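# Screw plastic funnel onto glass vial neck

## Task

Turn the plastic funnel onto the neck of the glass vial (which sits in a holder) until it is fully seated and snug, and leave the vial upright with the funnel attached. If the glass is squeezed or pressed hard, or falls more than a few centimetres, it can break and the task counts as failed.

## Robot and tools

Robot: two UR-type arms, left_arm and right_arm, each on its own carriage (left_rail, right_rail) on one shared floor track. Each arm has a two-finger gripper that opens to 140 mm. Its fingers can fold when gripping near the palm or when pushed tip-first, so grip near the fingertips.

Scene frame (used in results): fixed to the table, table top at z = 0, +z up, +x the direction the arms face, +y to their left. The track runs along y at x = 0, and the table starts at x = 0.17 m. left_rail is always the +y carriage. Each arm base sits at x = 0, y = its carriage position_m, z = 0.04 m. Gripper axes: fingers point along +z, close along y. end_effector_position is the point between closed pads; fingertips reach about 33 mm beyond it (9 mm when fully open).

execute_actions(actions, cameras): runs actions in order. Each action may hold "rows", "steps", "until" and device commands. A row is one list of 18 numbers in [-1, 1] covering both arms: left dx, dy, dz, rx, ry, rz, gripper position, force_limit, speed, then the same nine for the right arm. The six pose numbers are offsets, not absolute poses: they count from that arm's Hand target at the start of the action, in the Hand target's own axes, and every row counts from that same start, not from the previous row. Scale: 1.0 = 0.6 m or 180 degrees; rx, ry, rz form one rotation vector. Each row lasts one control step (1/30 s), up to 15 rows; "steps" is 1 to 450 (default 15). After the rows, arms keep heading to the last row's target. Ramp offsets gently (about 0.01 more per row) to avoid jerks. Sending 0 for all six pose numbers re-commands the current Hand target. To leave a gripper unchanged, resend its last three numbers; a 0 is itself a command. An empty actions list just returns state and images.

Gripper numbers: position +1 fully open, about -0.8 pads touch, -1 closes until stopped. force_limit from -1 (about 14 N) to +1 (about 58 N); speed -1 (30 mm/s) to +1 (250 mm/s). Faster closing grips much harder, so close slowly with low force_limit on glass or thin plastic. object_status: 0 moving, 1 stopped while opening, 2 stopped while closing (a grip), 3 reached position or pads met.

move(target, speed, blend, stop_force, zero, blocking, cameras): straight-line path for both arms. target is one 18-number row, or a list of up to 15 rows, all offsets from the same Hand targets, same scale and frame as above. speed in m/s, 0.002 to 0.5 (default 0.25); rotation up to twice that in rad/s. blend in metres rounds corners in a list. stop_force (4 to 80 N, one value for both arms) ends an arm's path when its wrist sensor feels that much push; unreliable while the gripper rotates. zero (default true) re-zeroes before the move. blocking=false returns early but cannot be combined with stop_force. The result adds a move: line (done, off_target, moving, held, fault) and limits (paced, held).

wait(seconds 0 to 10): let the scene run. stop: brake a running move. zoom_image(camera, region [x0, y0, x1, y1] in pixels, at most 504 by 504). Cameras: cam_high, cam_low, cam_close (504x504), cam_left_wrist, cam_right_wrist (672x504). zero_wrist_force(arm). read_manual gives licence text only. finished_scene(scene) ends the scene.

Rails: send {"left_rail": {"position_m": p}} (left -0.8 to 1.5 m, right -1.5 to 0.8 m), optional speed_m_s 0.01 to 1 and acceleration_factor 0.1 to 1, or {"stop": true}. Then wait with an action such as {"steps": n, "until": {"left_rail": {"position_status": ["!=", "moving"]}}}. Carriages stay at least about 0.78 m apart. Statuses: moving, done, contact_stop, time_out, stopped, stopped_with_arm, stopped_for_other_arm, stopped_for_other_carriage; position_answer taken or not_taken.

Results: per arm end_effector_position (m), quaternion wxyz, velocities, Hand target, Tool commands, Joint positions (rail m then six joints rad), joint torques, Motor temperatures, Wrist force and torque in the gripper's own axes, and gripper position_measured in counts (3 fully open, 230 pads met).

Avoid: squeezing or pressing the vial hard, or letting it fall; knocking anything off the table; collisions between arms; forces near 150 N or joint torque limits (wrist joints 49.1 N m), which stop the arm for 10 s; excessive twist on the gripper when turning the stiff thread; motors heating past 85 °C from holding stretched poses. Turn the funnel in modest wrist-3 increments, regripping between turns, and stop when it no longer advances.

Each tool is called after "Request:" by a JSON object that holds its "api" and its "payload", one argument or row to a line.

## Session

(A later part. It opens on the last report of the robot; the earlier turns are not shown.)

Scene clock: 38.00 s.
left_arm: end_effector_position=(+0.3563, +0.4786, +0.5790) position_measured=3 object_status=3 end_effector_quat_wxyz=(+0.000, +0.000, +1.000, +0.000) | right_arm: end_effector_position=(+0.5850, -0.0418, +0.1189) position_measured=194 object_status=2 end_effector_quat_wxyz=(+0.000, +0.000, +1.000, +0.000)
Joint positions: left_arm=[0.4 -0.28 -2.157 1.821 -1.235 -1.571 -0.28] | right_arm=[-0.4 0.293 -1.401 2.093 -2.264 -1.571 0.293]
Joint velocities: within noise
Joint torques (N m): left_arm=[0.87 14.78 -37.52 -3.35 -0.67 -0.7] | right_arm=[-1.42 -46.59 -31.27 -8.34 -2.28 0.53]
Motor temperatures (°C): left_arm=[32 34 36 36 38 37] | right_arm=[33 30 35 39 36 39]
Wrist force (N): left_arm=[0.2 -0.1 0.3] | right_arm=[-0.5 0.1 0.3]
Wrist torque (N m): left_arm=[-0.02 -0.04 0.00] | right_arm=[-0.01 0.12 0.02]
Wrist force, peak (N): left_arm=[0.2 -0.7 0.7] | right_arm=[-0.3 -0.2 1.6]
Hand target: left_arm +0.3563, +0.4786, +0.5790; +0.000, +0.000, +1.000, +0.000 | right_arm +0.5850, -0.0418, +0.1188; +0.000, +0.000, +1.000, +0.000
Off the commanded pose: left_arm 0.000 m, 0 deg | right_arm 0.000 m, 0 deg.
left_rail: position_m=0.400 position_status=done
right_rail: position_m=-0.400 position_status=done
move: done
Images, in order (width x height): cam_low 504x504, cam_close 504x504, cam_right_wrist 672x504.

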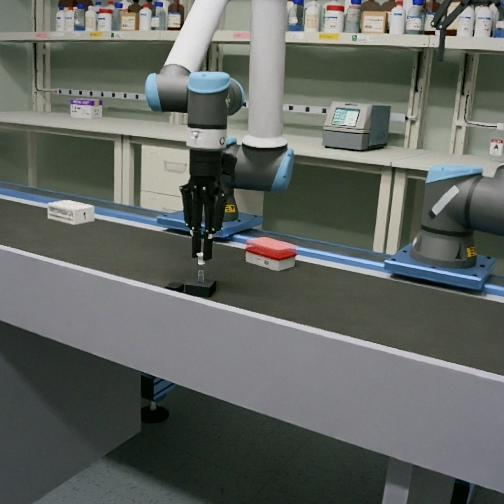

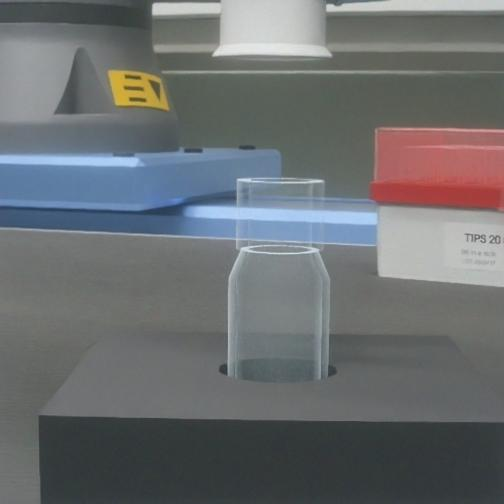

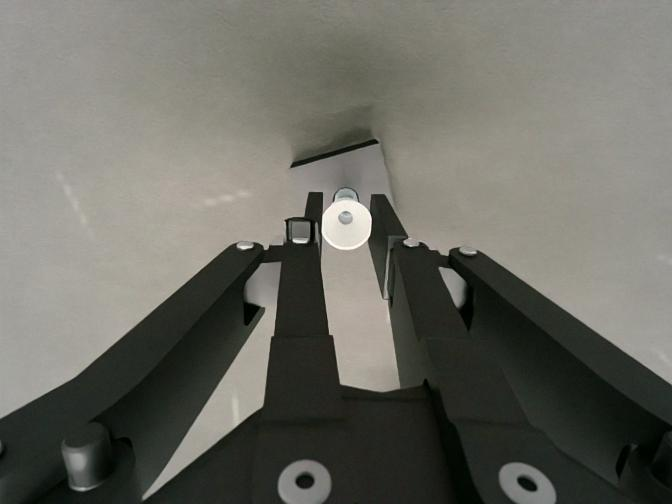

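Request:
{"api": "move", "payload": {
  "target": [
    [0,0,0,0,0,0,1,1,1,0,0.0025,0,0,0,-0.667,-1,-0.6,-1],
    [0,0,0,0,0,0,1,1,1,0,0.0025,0,0,0,0.667,-1,-0.6,-1],
    [0,0,0,0,0,0,1,1,1,0,0.0025,0,0,0,0,-1,-0.6,-1]
  ],
  "speed": 0.45,
  "cameras": ["cam_close"]
}}

Request:
{"api": "move", "payload": {
  "target": [0,0,0,0,0,0,1,1,1,0,0,0.02,0,0,0,-1,-0.6,-1],
  "speed": 0.05,
  "cameras": ["cam_close","cam_right_wrist","cam_low"]
}}

Request:
{"api": "zoom_image", "payload": {
  "camera": "cam_close",
  "region": [160, 0, 400, 240]
}}

Request:
{"api": "zoom_image", "payload": {
  "camera": "cam_right_wrist",
  "region": [290, 160, 400, 270]
}}

Request:
{"api": "zoom_image", "payload": {
  "camera": "cam_low",
  "region": [170, 240, 230, 300]
}}

Scene clock: 49.30 s.
left_arm: end_effector_position=(+0.3563, +0.4786, +0.5790) position_measured=3 object_status=3 end_effector_quat_wxyz=(+0.000, +0.000, +1.000, +0.000) | right_arm: end_effector_position=(+0.5850, -0.0403, +0.1188) position_measured=194 object_status=2 end_effector_quat_wxyz=(+0.000, +0.000, +1.000, +0.000)
Joint positions: left_arm=[0.4 -0.28 -2.157 1.821 -1.235 -1.571 -0.28] | right_arm=[-0.4 0.295 -1.399 2.092 -2.264 -1.571 -5.988]
Joint velocities: within noise
Joint torques (N m): left_arm=[0.42 16.48 -39.1 -3.91 -0.5 -0.53] | right_arm=[-13.87 -76.44 -31.55 -1.77 3.81 -3.01]
Motor temperatures (°C): left_arm=[32 34 36 36 38 37] | right_arm=[33 30 35 39 36 38]
Wrist force (N): left_arm=[0.2 -0.3 0.1] | right_arm=[-0.4 -0.1 0.1]
Wrist torque (N m): left_arm=[-0.07 -0.03 -0.01] | right_arm=[-0.05 0.11 0.01]
Wrist force, peak (N): left_arm=[0.3 0.2 0.9] | right_arm=[-1.1 -0.2 0.5]
Hand target: left_arm +0.3563, +0.4786, +0.5790; +0.000, +0.000, +1.000, +0.000 | right_arm +0.5850, -0.0403, +0.1188; +0.000, +0.000, +1.000, +0.000
Off the commanded pose: left_arm 0.000 m, 0 deg | right_arm 0.000 m, 0 deg.
left_rail: position_m=0.400 position_status=done
right_rail: position_m=-0.400 position_status=done
move: done
Images, in order (width x height): cam_close 504x504.

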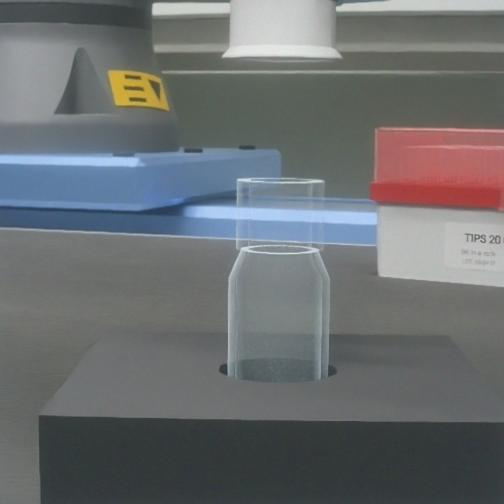

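Scene clock: 50.10 s.
left_arm: end_effector_position=(+0.3563, +0.4786, +0.5790) position_measured=3 object_status=3 end_effector_quat_wxyz=(+0.000, +0.000, +1.000, +0.000) | right_arm: end_effector_position=(+0.5850, -0.0403, +0.1069) position_measured=194 object_status=2 end_effector_quat_wxyz=(+0.000, +0.000, +1.000, +0.000)
Joint positions: left_arm=[0.4 -0.28 -2.157 1.821 -1.235 -1.571 -0.281] | right_arm=[-0.4 0.295 -1.385 2.101 -2.287 -1.571 -5.988]
Joint velocities: within noise
Joint torques (N m): left_arm=[-0.81 15.11 -38.93 -3.86 -0.4 -0.25] | right_arm=[-12.29 -47.19 -29.8 -7.5 3.69 -3.13]
Motor temperatures (°C): left_arm=[32 34 36 36 38 37] | right_arm=[33 30 35 39 36 38]
Wrist force (N): left_arm=[0.2 -0.2 0.5] | right_arm=[-0.3 0.0 0.3]
Wrist torque (N m): left_arm=[-0.05 -0.05 0.00] | right_arm=[-0.01 0.07 0.01]
Wrist force, peak (N): left_arm=[0.1 -0.7 0.4] | right_arm=[-0.5 0.5 0.9]
Hand target: left_arm +0.3563, +0.4786, +0.5790; +0.000, +0.000, +1.000, +0.000 | right_arm +0.5850, -0.0403, +0.1068; +0.000, +0.000, +1.000, +0.000
Off the commanded pose: left_arm 0.000 m, 0 deg | right_arm 0.000 m, 0 deg.
left_rail: position_m=0.400 position_status=done
right_rail: position_m=-0.400 position_status=done
move: done
Images, in order (width x height): cam_low 504x504, cam_close 504x504, cam_right_wrist 672x504.

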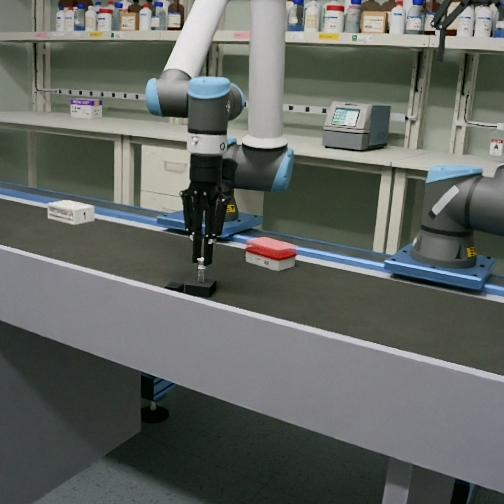

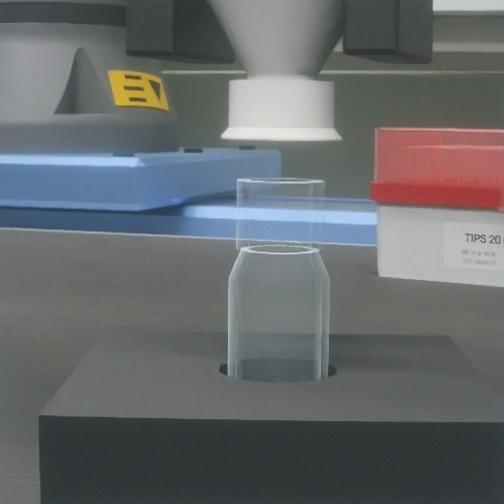

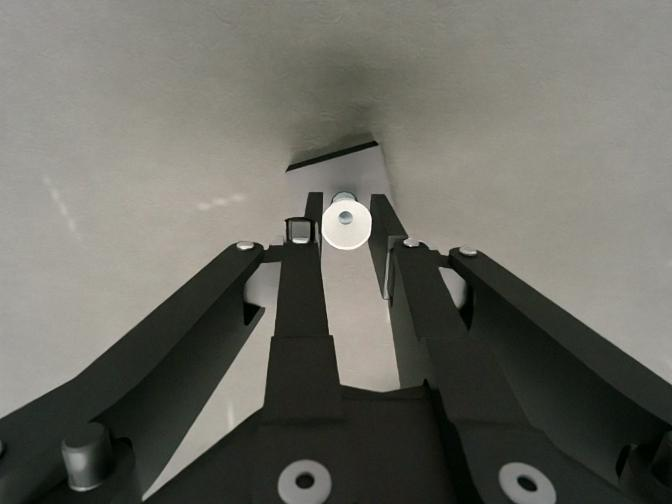

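Scaled by 2.100 from the camera's 504x504 image, which has a finer 720x720 frame.

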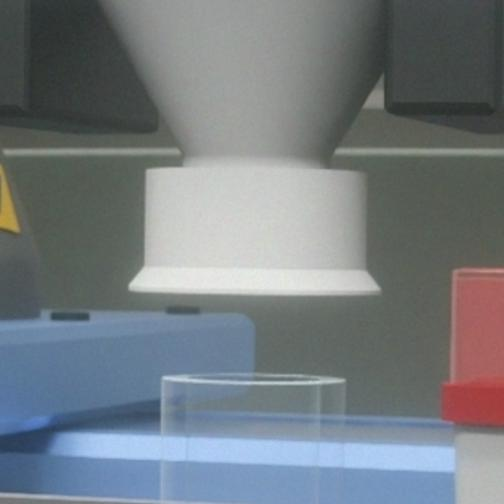

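Scaled by 4.582 from the camera's 672x504 image, which has a finer 960x720 frame.

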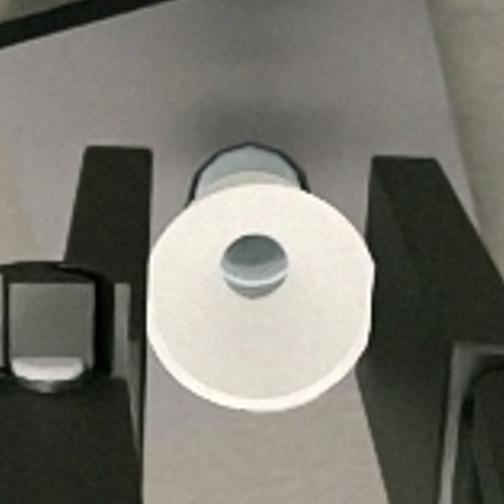

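Scaled by 8.400 from the camera's 504x504 image, which has a finer 720x720 frame.

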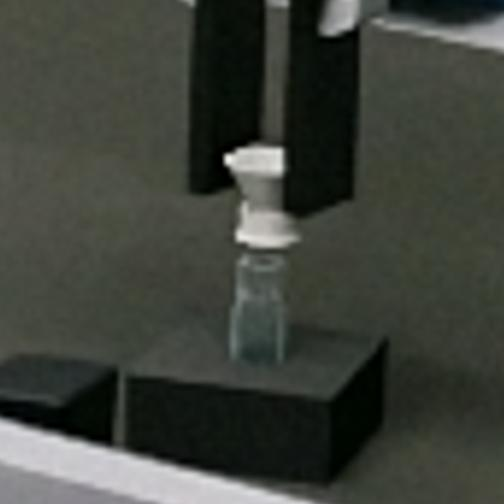

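Request:
{"api": "move", "payload": {
  "target": [0,0,0,0,0,0,1,1,1,-0.0007,0,0.03,0,0,0,-1,-0.6,-1],
  "speed": 0.005,
  "stop_force": 4,
  "cameras": ["cam_close","cam_right_wrist"]
}}

Request:
{"api": "zoom_image", "payload": {
  "camera": "cam_close",
  "region": [160, 60, 400, 300]
}}

Scene clock: 54.40 s.
left_arm: end_effector_position=(+0.3563, +0.4786, +0.5790) position_measured=3 object_status=3 end_effector_quat_wxyz=(+0.000, +0.000, +1.000, +0.000) | right_arm: end_effector_position=(+0.5852, -0.0403, +0.1004) position_measured=194 object_status=2 end_effector_quat_wxyz=(+0.000, +0.000, +1.000, +0.000)
Joint positions: left_arm=[0.4 -0.28 -2.157 1.821 -1.235 -1.571 -0.28] | right_arm=[-0.4 0.295 -1.376 2.106 -2.3 -1.571 -5.988]
Joint velocities: within noise
Joint torques (N m): left_arm=[-0.58 14.51 -38.13 -4.06 -0.99 -0.6] | right_arm=[-11.92 -74.4 -40.56 -1.82 3.13 -2.92]
Motor temperatures (°C): left_arm=[32 34 36 36 38 37] | right_arm=[33 30 35 39 36 38]
Wrist force (N): left_arm=[0.1 -0.7 0.5] | right_arm=[-0.1 0.1 -3.0]
Wrist torque (N m): left_arm=[-0.17 -0.02 0.00] | right_arm=[-0.13 0.08 0.01]
Wrist force, peak (N): left_arm=[0.6 -0.4 0.6] | right_arm=[0.0 1.0 -4.3]
Hand target: left_arm +0.3563, +0.4786, +0.5790; +0.000, +0.000, +1.000, +0.000 | right_arm +0.5852, -0.0403, +0.1004; +0.000, +0.000, +1.000, +0.000 (not the last commanded pose)
Off the commanded pose: left_arm 0.000 m, 0 deg | right_arm 0.012 m, 0 deg.
left_rail: position_m=0.400 position_status=done
right_rail: position_m=-0.400 position_status=done
move: contact (right_arm)
Images, in order (width x height): cam_close 504x504, cam_right_wrist 672x504.

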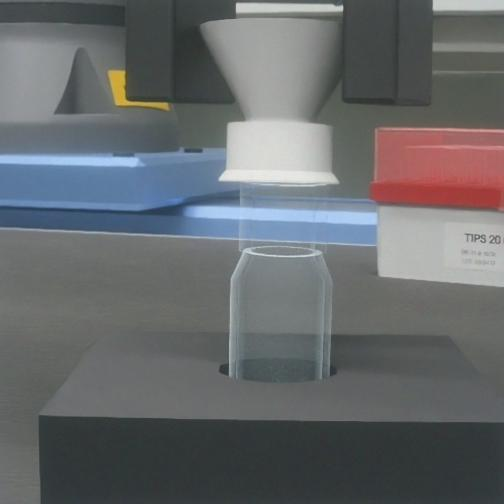

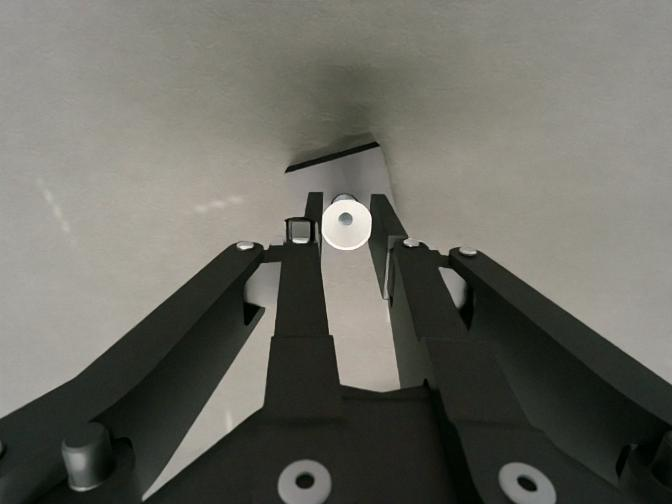

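Scaled by 2.100 from the camera's 504x504 image, which has a finer 720x720 frame.

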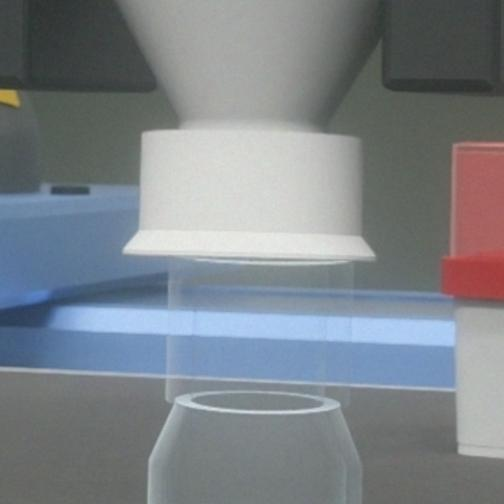

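Request:
{"api": "move", "payload": {
  "target": [
    [0,0,0,0,0,0,1,1,1,0,0,-0.006,0,0,0,-1,-0.6,-1],
    [0,0,0,0,0,0,1,1,1,0,0.0013,-0.006,0,0,0,-1,-0.6,-1]
  ],
  "speed": 0.03,
  "cameras": ["cam_close","cam_right_wrist"]
}}

Request:
{"api": "zoom_image", "payload": {
  "camera": "cam_close",
  "region": [160, 60, 400, 300]
}}

Request:
{"api": "zoom_image", "payload": {
  "camera": "cam_right_wrist",
  "region": [310, 180, 390, 260]
}}

Scene clock: 56.43 s.
left_arm: end_effector_position=(+0.3563, +0.4786, +0.5790) position_measured=3 object_status=3 end_effector_quat_wxyz=(+0.000, +0.000, +1.000, +0.000) | right_arm: end_effector_position=(+0.5852, -0.0397, +0.1040) position_measured=194 object_status=2 end_effector_quat_wxyz=(+0.000, +0.000, +1.000, +0.000)
Joint positions: left_arm=[0.4 -0.28 -2.157 1.821 -1.235 -1.571 -0.281] | right_arm=[-0.4 0.296 -1.38 2.102 -2.293 -1.571 -5.987]
Joint velocities: within noise
Joint torques (N m): left_arm=[-2.44 15.67 -37.73 -3.54 -0.59 -0.48] | right_arm=[7.89 -59.47 -42.86 -1.19 2.21 2.46]
Motor temperatures (°C): left_arm=[32 34 36 36 38 37] | right_arm=[33 30 35 39 36 38]
Wrist force (N): left_arm=[0.2 0.2 0.4] | right_arm=[-0.2 0.2 0.2]
Wrist torque (N m): left_arm=[0.04 -0.04 0.00] | right_arm=[0.02 0.04 0.01]
Wrist force, peak (N): left_arm=[-0.6 0.1 0.6] | right_arm=[0.1 0.4 -3.5]
Hand target: left_arm +0.3563, +0.4786, +0.5790; +0.000, +0.000, +1.000, +0.000 | right_arm +0.5852, -0.0396, +0.1040; +0.000, +0.000, +1.000, +0.000
Off the commanded pose: left_arm 0.000 m, 0 deg | right_arm 0.000 m, 0 deg.
left_rail: position_m=0.400 position_status=done
right_rail: position_m=-0.400 position_status=done
move: done
Images, in order (width x height): cam_close 504x504, cam_right_wrist 672x504.

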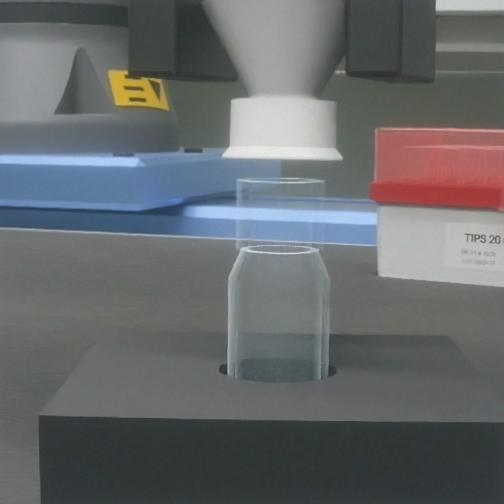

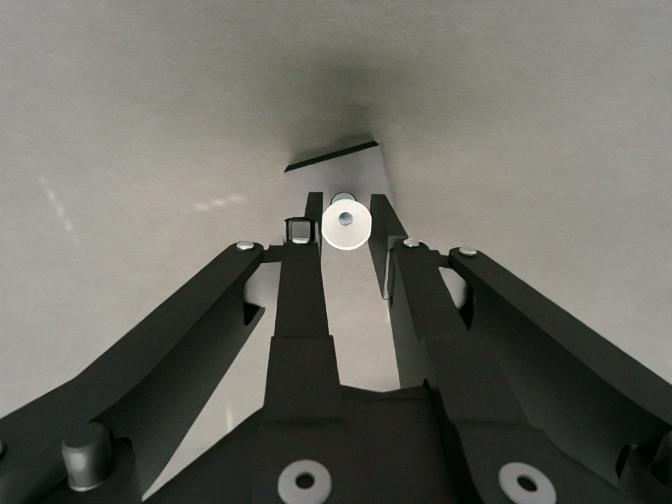

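Scaled by 2.100 from the camera's 504x504 image, which has a finer 720x720 frame.

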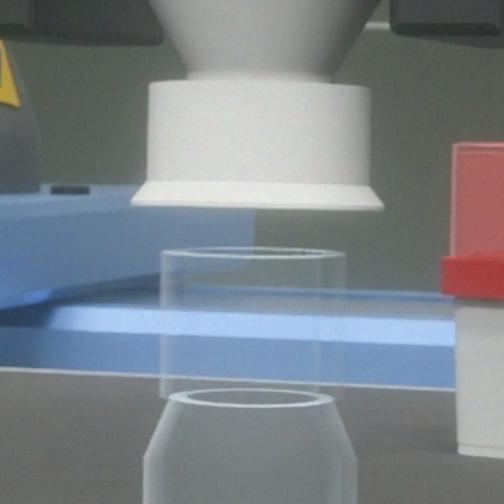

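Scaled by 6.300 from the camera's 672x504 image, which has a finer 960x720 frame.

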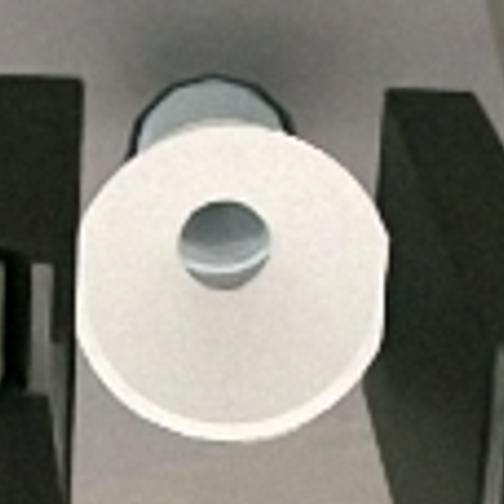

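Request:
{"api": "move", "payload": {
  "target": [0,0,0,0,0,0,1,1,1,0,0,0.03,0,0,0,-1,-0.6,-1],
  "speed": 0.004,
  "stop_force": 4,
  "cameras": ["cam_close","cam_right_wrist"]
}}

Request:
{"api": "zoom_image", "payload": {
  "camera": "cam_close",
  "region": [160, 60, 400, 300]
}}

Request:
{"api": "zoom_image", "payload": {
  "camera": "cam_right_wrist",
  "region": [310, 180, 390, 260]
}}

Scene clock: 60.93 s.
left_arm: end_effector_position=(+0.3563, +0.4786, +0.5790) position_measured=3 object_status=3 end_effector_quat_wxyz=(+0.000, +0.000, +1.000, +0.000) | right_arm: end_effector_position=(+0.5852, -0.0395, +0.0957) position_measured=194 object_status=2 end_effector_quat_wxyz=(+0.000, +0.000, +1.000, +0.000)
Joint positions: left_arm=[0.4 -0.28 -2.157 1.821 -1.235 -1.571 -0.281] | right_arm=[-0.4 0.296 -1.37 2.108 -2.31 -1.571 -5.987]
Joint velocities: within noise
Joint torques (N m): left_arm=[0.44 14.97 -38.41 -4.18 -0.61 -0.24] | right_arm=[6.22 -74.78 -39.59 -1.59 0.82 2.91]
Motor temperatures (°C): left_arm=[32 34 36 36 38 37] | right_arm=[33 30 35 39 36 38]
Wrist force (N): left_arm=[0.0 0.0 0.3] | right_arm=[0.3 -0.7 -4.2]
Wrist torque (N m): left_arm=[-0.01 0.00 0.00] | right_arm=[0.00 0.00 0.01]
Wrist force, peak (N): left_arm=[0.5 -0.5 0.5] | right_arm=[-0.2 -0.6 -5.9]
Hand target: left_arm +0.3563, +0.4786, +0.5790; +0.000, +0.000, +1.000, +0.000 | right_arm +0.5852, -0.0395, +0.0957; +0.000, +0.000, +1.000, +0.000 (not the last commanded pose)
Off the commanded pose: left_arm 0.000 m, 0 deg | right_arm 0.010 m, 0 deg.
left_rail: position_m=0.400 position_status=done
right_rail: position_m=-0.400 position_status=done
move: contact (right_arm)
Images, in order (width x height): cam_close 504x504, cam_right_wrist 672x504.

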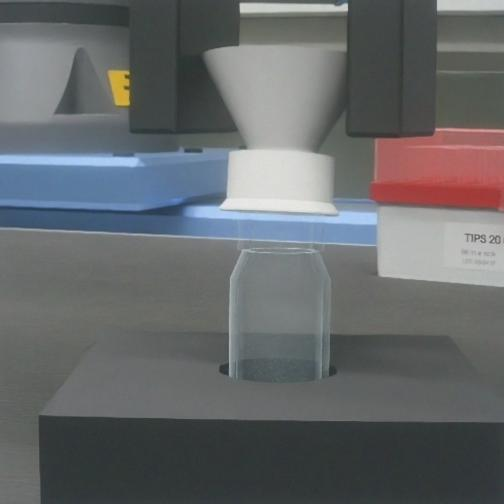

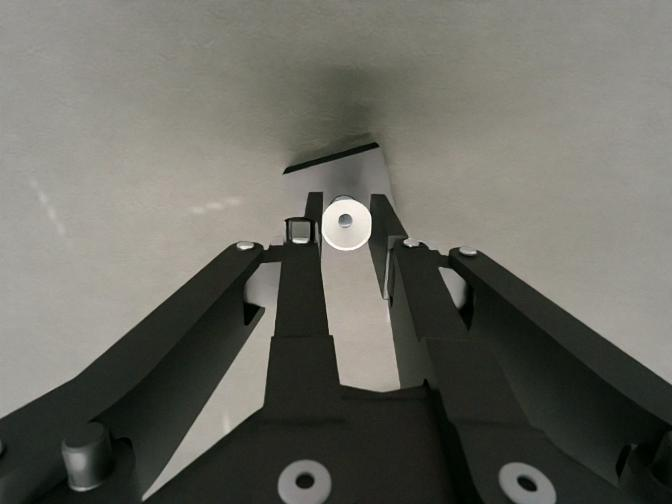

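Scaled by 2.100 from the camera's 504x504 image, which has a finer 720x720 frame.

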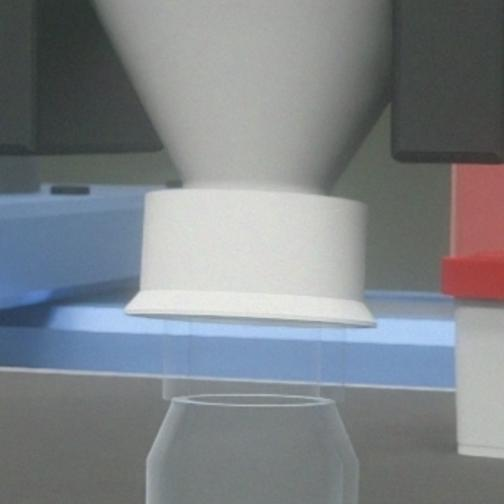

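Scaled by 6.300 from the camera's 672x504 image, which has a finer 960x720 frame.

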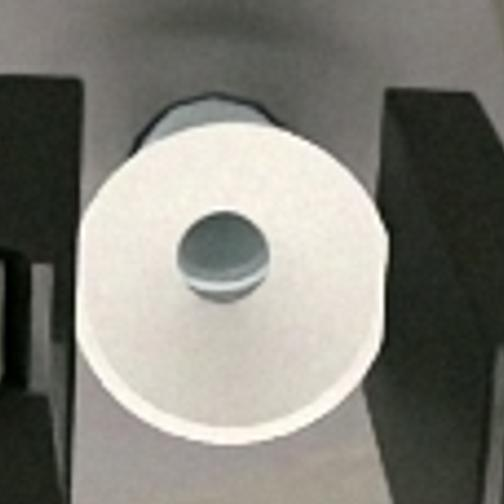

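Request:
{"api": "move", "payload": {
  "target": [0,0,0,0,0,0,1,1,1,0,0,0.001,0,0,0.5,-1,-0.6,-1],
  "speed": 0.2,
  "cameras": ["cam_close"]
}}

Request:
{"api": "move", "payload": {
  "target": [0,0,0,0,0,0,1,1,1,0,0,0.01,0,0,0,-1,-0.6,-1],
  "speed": 0.004,
  "stop_force": 5,
  "zero": false,
  "cameras": ["cam_close"]
}}

Scene clock: 66.50 s.
left_arm: end_effector_position=(+0.3563, +0.4786, +0.5790) position_measured=3 object_status=3 end_effector_quat_wxyz=(+0.000, +0.000, +1.000, +0.000) | right_arm: end_effector_position=(+0.5852, -0.0396, +0.0951) position_measured=194 object_status=2 end_effector_quat_wxyz=(+0.000, +0.707, +0.707, +0.000)
Joint positions: left_arm=[0.4 -0.28 -2.157 1.821 -1.235 -1.571 -0.281] | right_arm=[-0.4 0.296 -1.369 2.109 -2.311 -1.571 -4.417]
Joint velocities: within noise
Joint torques (N m): left_arm=[1.36 14.16 -38.69 -3.79 -0.75 -0.61] | right_arm=[8.45 -46.48 -40.38 -5.78 -2.93 2.96]
Motor temperatures (°C): left_arm=[32 34 36 36 38 37] | right_arm=[33 30 35 39 36 38]
Wrist force (N): left_arm=[-0.2 0.1 0.5] | right_arm=[0.5 1.0 -2.5]
Wrist torque (N m): left_arm=[0.02 0.04 0.00] | right_arm=[0.00 -0.03 -0.01]
Wrist force, peak (N): left_arm=[0.2 -0.4 0.7] | right_arm=[0.7 1.0 -5.9]
Hand target: left_arm +0.3563, +0.4786, +0.5790; +0.000, +0.000, +1.000, +0.000 | right_arm +0.5852, -0.0395, +0.0951; +0.000, +0.707, +0.707, +0.000
Off the commanded pose: left_arm 0.000 m, 0 deg | right_arm 0.000 m, 0 deg.
left_rail: position_m=0.400 position_status=done
right_rail: position_m=-0.400 position_status=done
move: done
Images, in order (width x height): cam_close 504x504.

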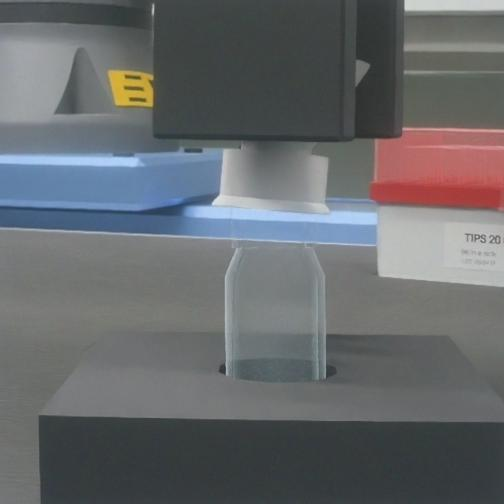

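Scene clock: 68.10 s.
left_arm: end_effector_position=(+0.3563, +0.4786, +0.5790) position_measured=3 object_status=3 end_effector_quat_wxyz=(+0.000, +0.000, +1.000, +0.000) | right_arm: end_effector_position=(+0.5852, -0.0395, +0.0941) position_measured=194 object_status=2 end_effector_quat_wxyz=(+0.000, +0.707, +0.707, +0.000)
Joint positions: left_arm=[0.4 -0.28 -2.157 1.821 -1.235 -1.571 -0.28] | right_arm=[-0.4 0.296 -1.368 2.11 -2.313 -1.571 -4.416]
Joint velocities: within noise
Joint torques (N m): left_arm=[-1.22 15.02 -37.95 -4.08 -1.02 -0.36] | right_arm=[4.27 -74.73 -39.58 -2.1 -2.97 3.06]
Motor temperatures (°C): left_arm=[32 34 36 36 38 37] | right_arm=[33 30 35 39 36 38]
Wrist force (N): left_arm=[0.2 0.2 0.1] | right_arm=[0.3 -0.4 -5.1]
Wrist torque (N m): left_arm=[0.05 -0.04 0.00] | right_arm=[0.13 -0.02 0.01]
Wrist force, peak (N): left_arm=[0.4 0.0 0.7] | right_arm=[0.0 -1.2 -6.5]
Hand target: left_arm +0.3563, +0.4786, +0.5790; +0.000, +0.000, +1.000, +0.000 | right_arm +0.5852, -0.0395, +0.0941; +0.000, +0.707, +0.707, +0.000 (not the last commanded pose)
Off the commanded pose: left_arm 0.000 m, 0 deg | right_arm 0.005 m, 0 deg.
left_rail: position_m=0.400 position_status=done
right_rail: position_m=-0.400 position_status=done
move: contact (right_arm)
Images, in order (width x height): cam_close 504x504.

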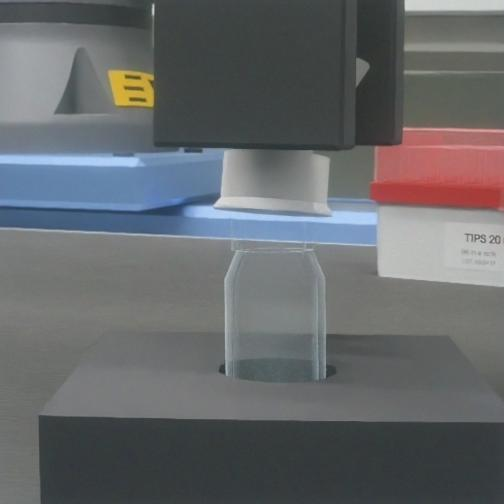

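Request:
{"api": "move", "payload": {
  "target": [0,0,0,0,0,0,1,1,1,0,0,0.0012,0,0,0.6,-1,-0.6,-1],
  "speed": 0.25,
  "cameras": ["cam_close"]
}}

Request:
{"api": "move", "payload": {
  "target": [0,0,0,0,0,0,1,1,1,0,0,0.01,0,0,0,-1,-0.6,-1],
  "speed": 0.004,
  "stop_force": 5,
  "zero": false,
  "cameras": ["cam_close","cam_right_wrist"]
}}

Request:
{"api": "zoom_image", "payload": {
  "camera": "cam_close",
  "region": [160, 60, 400, 300]
}}

Scene clock: 74.33 s.
left_arm: end_effector_position=(+0.3563, +0.4786, +0.5790) position_measured=3 object_status=3 end_effector_quat_wxyz=(+0.000, +0.000, +1.000, +0.000) | right_arm: end_effector_position=(+0.5852, -0.0396, +0.0933) position_measured=195 object_status=2 end_effector_quat_wxyz=(+0.000, +0.988, -0.156, +0.000)
Joint positions: left_arm=[0.4 -0.28 -2.157 1.821 -1.235 -1.571 -0.281] | right_arm=[-0.4 0.296 -1.367 2.11 -2.314 -1.571 -2.532]
Joint velocities: within noise
Joint torques (N m): left_arm=[-1.35 14.87 -37.35 -3.83 -1.3 -0.36] | right_arm=[6.1 -46.56 -39.68 -3.03 -3.82 2.86]
Motor temperatures (°C): left_arm=[32 34 36 36 38 37] | right_arm=[33 30 35 39 36 38]
Wrist force (N): left_arm=[0.3 0.0 0.1] | right_arm=[0.6 -2.6 -3.1]
Wrist torque (N m): left_arm=[-0.01 -0.07 -0.01] | right_arm=[0.10 -0.05 0.01]
Wrist force, peak (N): left_arm=[0.1 -0.3 1.0] | right_arm=[0.5 -1.1 -5.4]
Hand target: left_arm +0.3563, +0.4786, +0.5790; +0.000, +0.000, +1.000, +0.000 | right_arm +0.5852, -0.0395, +0.0933; +0.000, +0.988, -0.156, +0.000
Off the commanded pose: left_arm 0.000 m, 0 deg | right_arm 0.000 m, 0 deg.
left_rail: position_m=0.400 position_status=done
right_rail: position_m=-0.400 position_status=done
move: done
Images, in order (width x height): cam_close 504x504.

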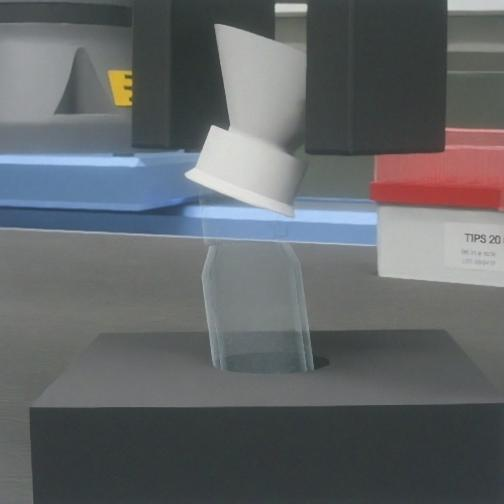

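Scene clock: 75.80 s.
left_arm: end_effector_position=(+0.3563, +0.4786, +0.5790) position_measured=3 object_status=3 end_effector_quat_wxyz=(+0.000, +0.000, +1.000, +0.000) | right_arm: end_effector_position=(+0.5853, -0.0395, +0.0926) position_measured=195 object_status=2 end_effector_quat_wxyz=(+0.000, +0.988, -0.156, +0.000)
Joint positions: left_arm=[0.4 -0.28 -2.157 1.821 -1.235 -1.571 -0.28] | right_arm=[-0.4 0.296 -1.366 2.11 -2.316 -1.571 -2.532]
Joint velocities: within noise
Joint torques (N m): left_arm=[-1.57 13.08 -38.49 -3.83 -0.93 -0.24] | right_arm=[3.1 -72.39 -38.11 -0.68 -3.85 2.99]
Motor temperatures (°C): left_arm=[32 34 36 36 38 37] | right_arm=[33 30 35 39 36 38]
Wrist force (N): left_arm=[0.2 -0.3 0.4] | right_arm=[0.1 -3.9 -5.6]
Wrist torque (N m): left_arm=[-0.06 -0.03 0.00] | right_arm=[0.07 -0.01 0.00]
Wrist force, peak (N): left_arm=[-0.3 0.3 0.6] | right_arm=[0.0 -3.9 -6.0]
Hand target: left_arm +0.3563, +0.4786, +0.5790; +0.000, +0.000, +1.000, +0.000 | right_arm +0.5853, -0.0395, +0.0926; +0.000, +0.988, -0.156, +0.000 (not the last commanded pose)
Off the commanded pose: left_arm 0.000 m, 0 deg | right_arm 0.005 m, 0 deg.
left_rail: position_m=0.400 position_status=done
right_rail: position_m=-0.400 position_status=done
move: contact (right_arm)
Images, in order (width x height): cam_close 504x504, cam_right_wrist 672x504.

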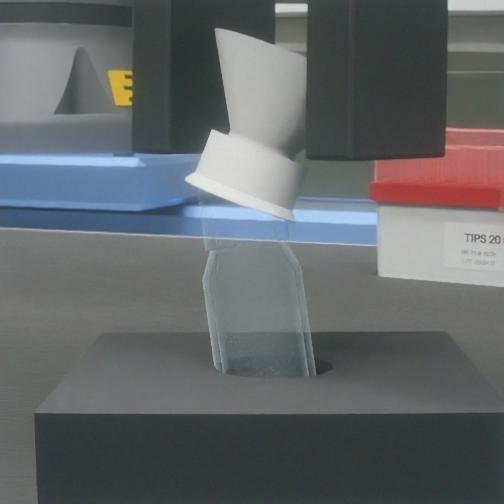

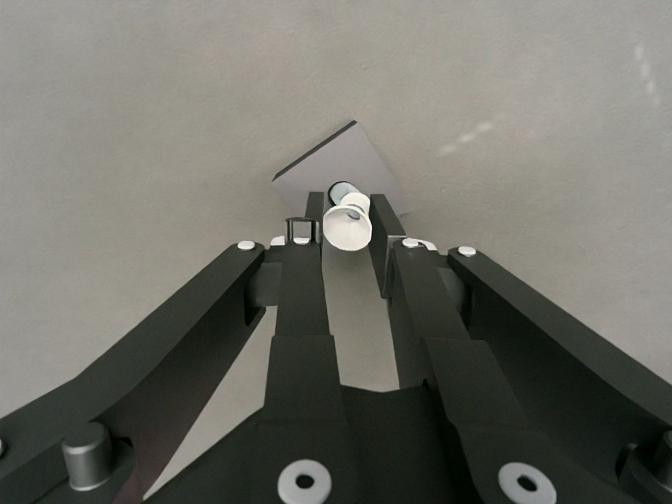

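Scaled by 2.100 from the camera's 504x504 image, which has a finer 720x720 frame.

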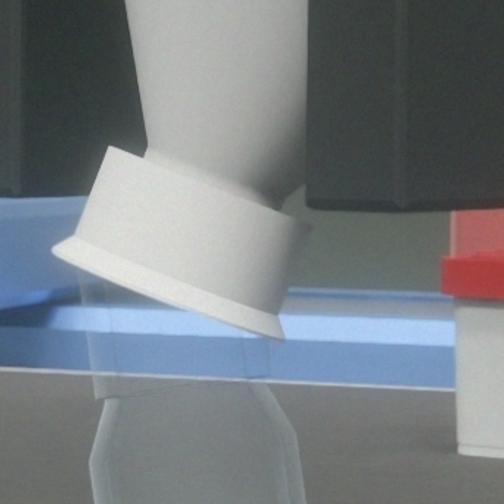

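Request:
{"api": "move", "payload": {
  "target": [0,0,0,0,0,0,1,1,1,0,0,-0.05,0,0,0,-1,-0.6,-1],
  "speed": 0.03,
  "cameras": ["cam_close","cam_right_wrist","cam_low"]
}}

Scene clock: 78.23 s.
left_arm: end_effector_position=(+0.3563, +0.4786, +0.5790) position_measured=3 object_status=3 end_effector_quat_wxyz=(+0.000, +0.000, +1.000, +0.000) | right_arm: end_effector_position=(+0.5853, -0.0395, +0.1226) position_measured=195 object_status=2 end_effector_quat_wxyz=(+0.000, +0.988, -0.156, +0.000)
Joint positions: left_arm=[0.4 -0.28 -2.157 1.821 -1.235 -1.571 -0.281] | right_arm=[-0.4 0.296 -1.403 2.088 -2.256 -1.571 -2.532]
Joint velocities: within noise
Joint torques (N m): left_arm=[2.6 15.57 -39.1 -4.09 -1.17 -0.25] | right_arm=[-1.04 -74.31 -44.2 -1.69 -0.44 2.97]
Motor temperatures (°C): left_arm=[32 34 36 36 38 37] | right_arm=[33 30 35 39 36 38]
Wrist force (N): left_arm=[0.1 0.3 0.2] | right_arm=[-0.1 -0.2 0.5]
Wrist torque (N m): left_arm=[0.09 -0.03 0.00] | right_arm=[-0.06 0.04 0.02]
Wrist force, peak (N): left_arm=[0.2 0.4 0.9] | right_arm=[-0.1 -4.2 -5.7]
Hand target: left_arm +0.3563, +0.4786, +0.5790; +0.000, +0.000, +1.000, +0.000 | right_arm +0.5853, -0.0395, +0.1226; +0.000, +0.988, -0.156, +0.000
Off the commanded pose: left_arm 0.000 m, 0 deg | right_arm 0.000 m, 0 deg.
left_rail: position_m=0.400 position_status=done
right_rail: position_m=-0.400 position_status=done
move: done
Images, in order (width x height): cam_low 504x504, cam_close 504x504, cam_right_wrist 672x504.

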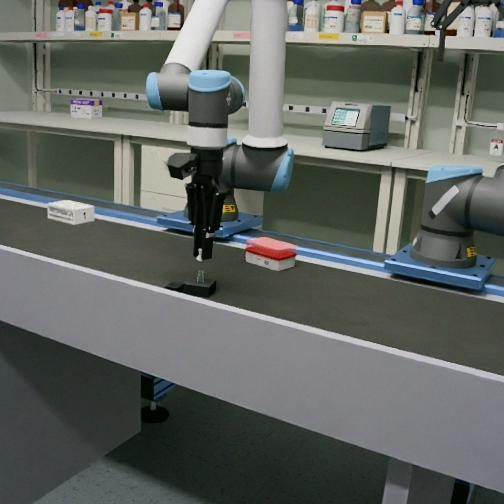

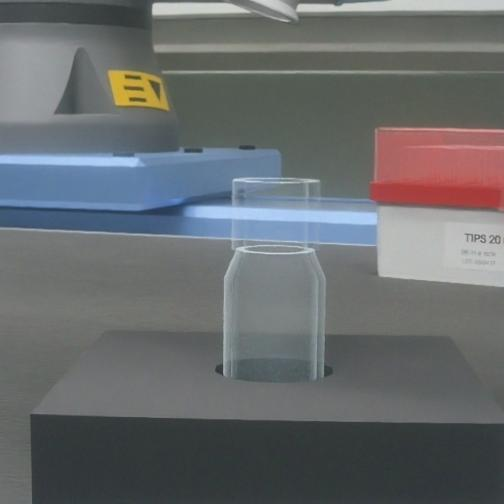

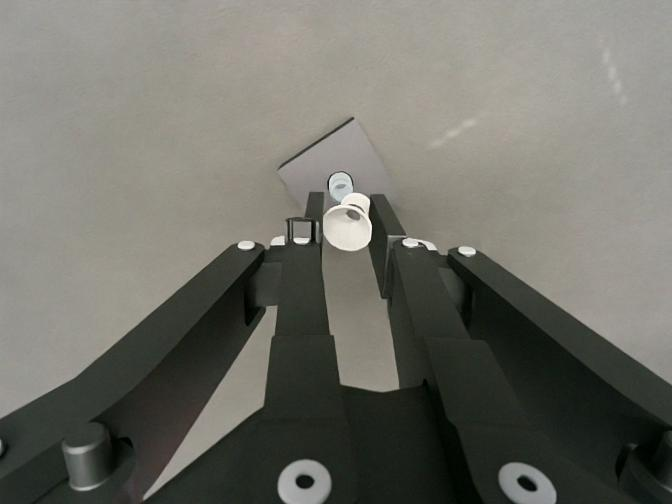

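Request:
{"api": "zoom_image", "payload": {
  "camera": "cam_right_wrist",
  "region": [300, 160, 390, 250]
}}

Scaled by 5.600 from the camera's 672x504 image, which has a finer 960x720 frame.

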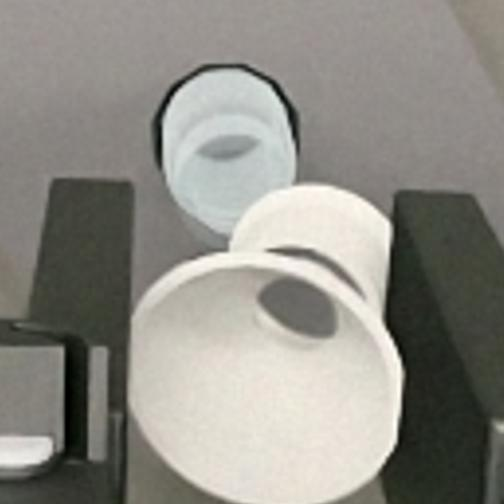

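Request:
{"api": "move", "payload": {
  "target": [
    [0,0,0,0,0,0,1,1,1,0,0,-0.02,0,0,-0.1,-1,-0.6,-1],
    [0,0,0,0,0,0,1,1,1,0.067,0.206,-0.02,0,0,-0.6,-1,-0.6,-1],
    [0,0,0,0,0,0,1,1,1,0.067,0.206,-0.02,0,0,0.9,-1,-0.6,-1]
  ],
  "speed": 0.35,
  "cameras": ["cam_right_wrist"]
}}

Scene clock: 86.53 s.
left_arm: end_effector_position=(+0.3563, +0.4786, +0.5790) position_measured=3 object_status=3 end_effector_quat_wxyz=(+0.000, +0.000, +1.000, +0.000) | right_arm: end_effector_position=(+0.5853, -0.1695, +0.1346) position_measured=195 object_status=2 end_effector_quat_wxyz=(+0.000, +0.000, +1.000, +0.000)
Joint positions: left_arm=[0.4 -0.28 -2.157 1.821 -1.235 -1.571 -0.281] | right_arm=[-0.4 0.095 -1.508 2.183 -2.246 -1.571 -6.188]
Joint velocities: within noise
Joint torques (N m): left_arm=[0.08 17.91 -37.82 -4.01 -1.17 -0.26] | right_arm=[-13.1 -66.3 -31.53 -1.47 3.72 -2.75]
Motor temperatures (°C): left_arm=[32 34 36 36 38 37] | right_arm=[33 30 35 39 36 38]
Wrist force (N): left_arm=[0.5 -0.1 0.1] | right_arm=[-0.6 -0.1 0.5]
Wrist torque (N m): left_arm=[-0.03 -0.10 0.00] | right_arm=[-0.05 0.13 0.01]
Wrist force, peak (N): left_arm=[-0.4 0.1 0.8] | right_arm=[0.3 -0.6 1.3]
Hand target: left_arm +0.3563, +0.4786, +0.5790; +0.000, +0.000, +1.000, +0.000 | right_arm +0.5853, -0.1695, +0.1346; +0.000, +0.000, +1.000, +0.000
Off the commanded pose: left_arm 0.000 m, 0 deg | right_arm 0.000 m, 0 deg.
left_rail: position_m=0.400 position_status=done
right_rail: position_m=-0.400 position_status=done
move: done
Images, in order (width x height): cam_right_wrist 672x504.

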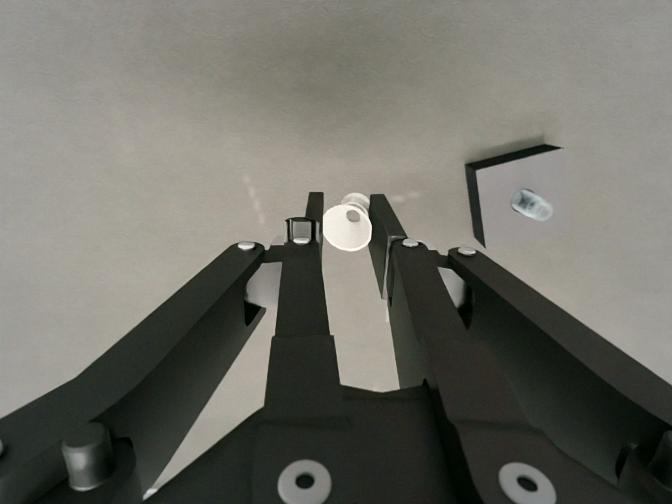

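Press down on table (stop at 8 N).

Request:
{"api": "move", "payload": {
  "target": [0,0,0,0,0,0,1,1,1,0,0,0.135,0,0,0,-1,-0.6,-1],
  "speed": 0.05,
  "cameras": []
}}

Request:
{"api": "move", "payload": {
  "target": [0,0,0,0,0,0,1,1,1,0,0,0.017,0,0,0,-1,-0.6,-1],
  "speed": 0.005,
  "stop_force": 8,
  "cameras": ["cam_right_wrist"]
}}

Request:
{"api": "zoom_image", "payload": {
  "camera": "cam_right_wrist",
  "region": [300, 160, 390, 250]
}}

Scene clock: 89.07 s.
left_arm: end_effector_position=(+0.3563, +0.4786, +0.5790) position_measured=3 object_status=3 end_effector_quat_wxyz=(+0.000, +0.000, +1.000, +0.000) | right_arm: end_effector_position=(+0.5854, -0.1695, +0.0537) position_measured=195 object_status=2 end_effector_quat_wxyz=(+0.000, +0.000, +1.000, +0.000)
Joint positions: left_arm=[0.4 -0.28 -2.157 1.821 -1.235 -1.571 -0.281] | right_arm=[-0.4 0.095 -1.394 2.245 -2.422 -1.571 -6.189]
Joint velocities: within noise
Joint torques (N m): left_arm=[-0.73 14.13 -39.19 -4 -1.27 -0.16] | right_arm=[-8.34 -39.52 -26.41 -7.74 3.74 -2.28]
Motor temperatures (°C): left_arm=[32 34 36 36 38 37] | right_arm=[33 30 35 39 36 38]
Wrist force (N): left_arm=[0.5 -0.2 0.3] | right_arm=[-0.3 0.0 0.3]
Wrist torque (N m): left_arm=[-0.04 -0.12 0.00] | right_arm=[-0.03 0.08 -0.02]
Wrist force, peak (N): left_arm=[-0.2 -0.7 0.4] | right_arm=[-0.1 -0.3 1.2]
Hand target: left_arm +0.3563, +0.4786, +0.5790; +0.000, +0.000, +1.000, +0.000 | right_arm +0.5854, -0.1695, +0.0536; +0.000, +0.000, +1.000, +0.000
Off the commanded pose: left_arm 0.000 m, 0 deg | right_arm 0.000 m, 0 deg.
left_rail: position_m=0.400 position_status=done
right_rail: position_m=-0.400 position_status=done
move: done
No camera images: "cameras" was empty.

Scene clock: 92.20 s.
left_arm: end_effector_position=(+0.3563, +0.4786, +0.5790) position_measured=3 object_status=3 end_effector_quat_wxyz=(+0.000, +0.000, +1.000, +0.000) | right_arm: end_effector_position=(+0.5854, -0.1695, +0.0446) position_measured=195 object_status=2 end_effector_quat_wxyz=(+0.000, +0.000, +1.000, +0.000)
Joint positions: left_arm=[0.4 -0.28 -2.157 1.821 -1.235 -1.571 -0.28] | right_arm=[-0.4 0.095 -1.38 2.25 -2.442 -1.571 -6.189]
Joint velocities: within noise
Joint torques (N m): left_arm=[-3.18 15.19 -38.89 -4.13 -1.37 -0.16] | right_arm=[1.16 -68.67 -35.5 -1.47 2.63 1.81]
Motor temperatures (°C): left_arm=[32 34 36 36 38 37] | right_arm=[33 30 35 39 36 38]
Wrist force (N): left_arm=[0.2 -0.1 0.2] | right_arm=[0.1 0.3 -5.0]
Wrist torque (N m): left_arm=[-0.02 -0.04 0.00] | right_arm=[-0.04 -0.09 0.00]
Wrist force, peak (N): left_arm=[0.5 -0.3 0.6] | right_arm=[1.1 0.4 -9.0]
Hand target: left_arm +0.3563, +0.4786, +0.5790; +0.000, +0.000, +1.000, +0.000 | right_arm +0.5854, -0.1695, +0.0446; +0.000, +0.000, +1.000, +0.000 (not the last commanded pose)
Off the commanded pose: left_arm 0.000 m, 0 deg | right_arm 0.001 m, 0 deg.
left_rail: position_m=0.400 position_status=done
right_rail: position_m=-0.400 position_status=done
move: contact (right_arm)
Images, in order (width x height): cam_right_wrist 672x504.

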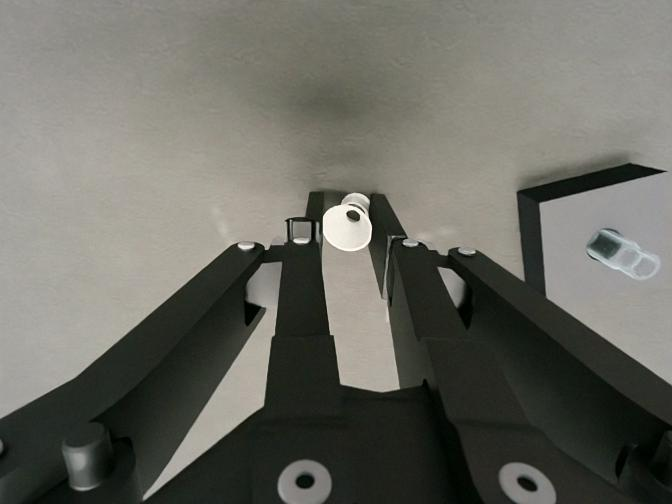

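Scaled by 5.600 from the camera's 672x504 image, which has a finer 960x720 frame.

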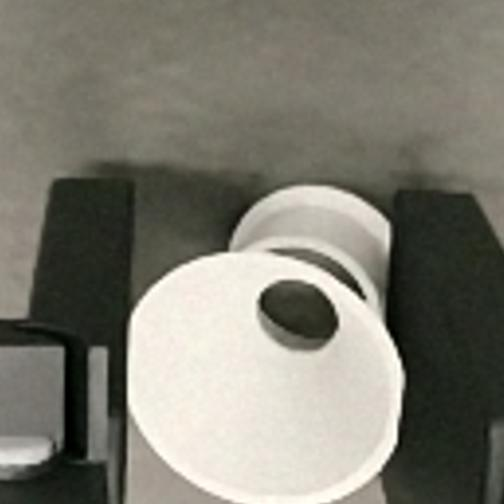

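Request:
{"api": "execute_actions", "payload": {
  "actions": [
    {"rows":[[0,0,0,0,0,0,1,1,1,0,0,0,0,0,0,0,-0.6,-1]],"steps":100}
  ],
  "cameras": ["cam_right_wrist"]
}}

Request:
{"api": "zoom_image", "payload": {
  "camera": "cam_right_wrist",
  "region": [280, 160, 410, 290]
}}

Scene clock: 96.47 s.
left_arm: end_effector_position=(+0.3563, +0.4786, +0.5790) position_measured=3 object_status=3 end_effector_quat_wxyz=(+0.000, +0.000, +1.000, +0.000) | right_arm: end_effector_position=(+0.5854, -0.1695, +0.0446) position_measured=129 object_status=3 end_effector_quat_wxyz=(+0.000, +0.000, +1.000, +0.000)
Joint positions: left_arm=[0.4 -0.28 -2.157 1.821 -1.235 -1.571 -0.281] | right_arm=[-0.4 0.095 -1.38 2.25 -2.442 -1.571 -6.189]
Joint velocities: within noise
Joint torques (N m): left_arm=[-1.48 14.01 -38.49 -4 -1.32 -0.3] | right_arm=[0.69 -67.28 -35.85 -7.27 -0.51 1.08]
Motor temperatures (°C): left_arm=[32 34 36 36 38 37] | right_arm=[33 30 35 39 36 38]
Wrist force (N): left_arm=[0.4 -0.2 0.4] | right_arm=[0.2 -0.7 0.3]
Wrist torque (N m): left_arm=[-0.03 -0.09 0.00] | right_arm=[-0.18 -0.04 -0.01]
Wrist force, peak (N): left_arm=[0.3 -0.4 0.8] | right_arm=[0.2 0.2 -5.2]
Hand target: left_arm +0.3563, +0.4786, +0.5790; +0.000, +0.000, +1.000, +0.000 | right_arm +0.5854, -0.1695, +0.0446; +0.000, +0.000, +1.000, +0.000
Off the commanded pose: left_arm 0.000 m, 0 deg | right_arm 0.000 m, 0 deg.
left_rail: position_m=0.400 position_status=done
right_rail: position_m=-0.400 position_status=done
Images, in order (width x height): cam_right_wrist 672x504.

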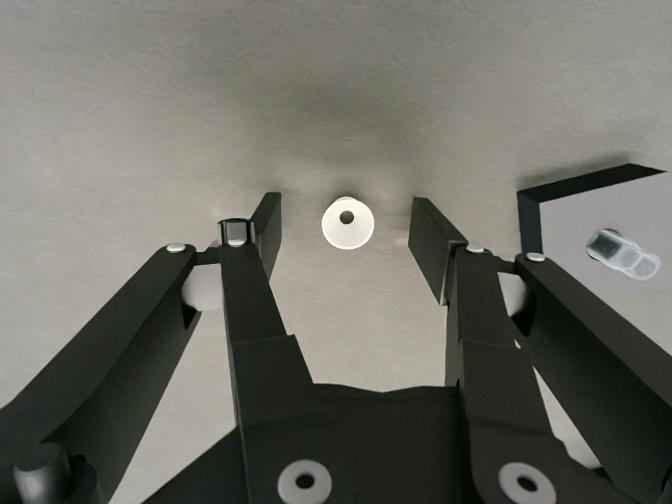

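Scaled by 3.877 from the camera's 672x504 image, which has a finer 960x720 frame.

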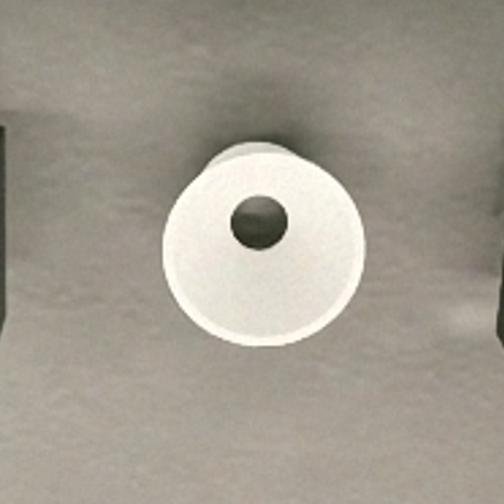

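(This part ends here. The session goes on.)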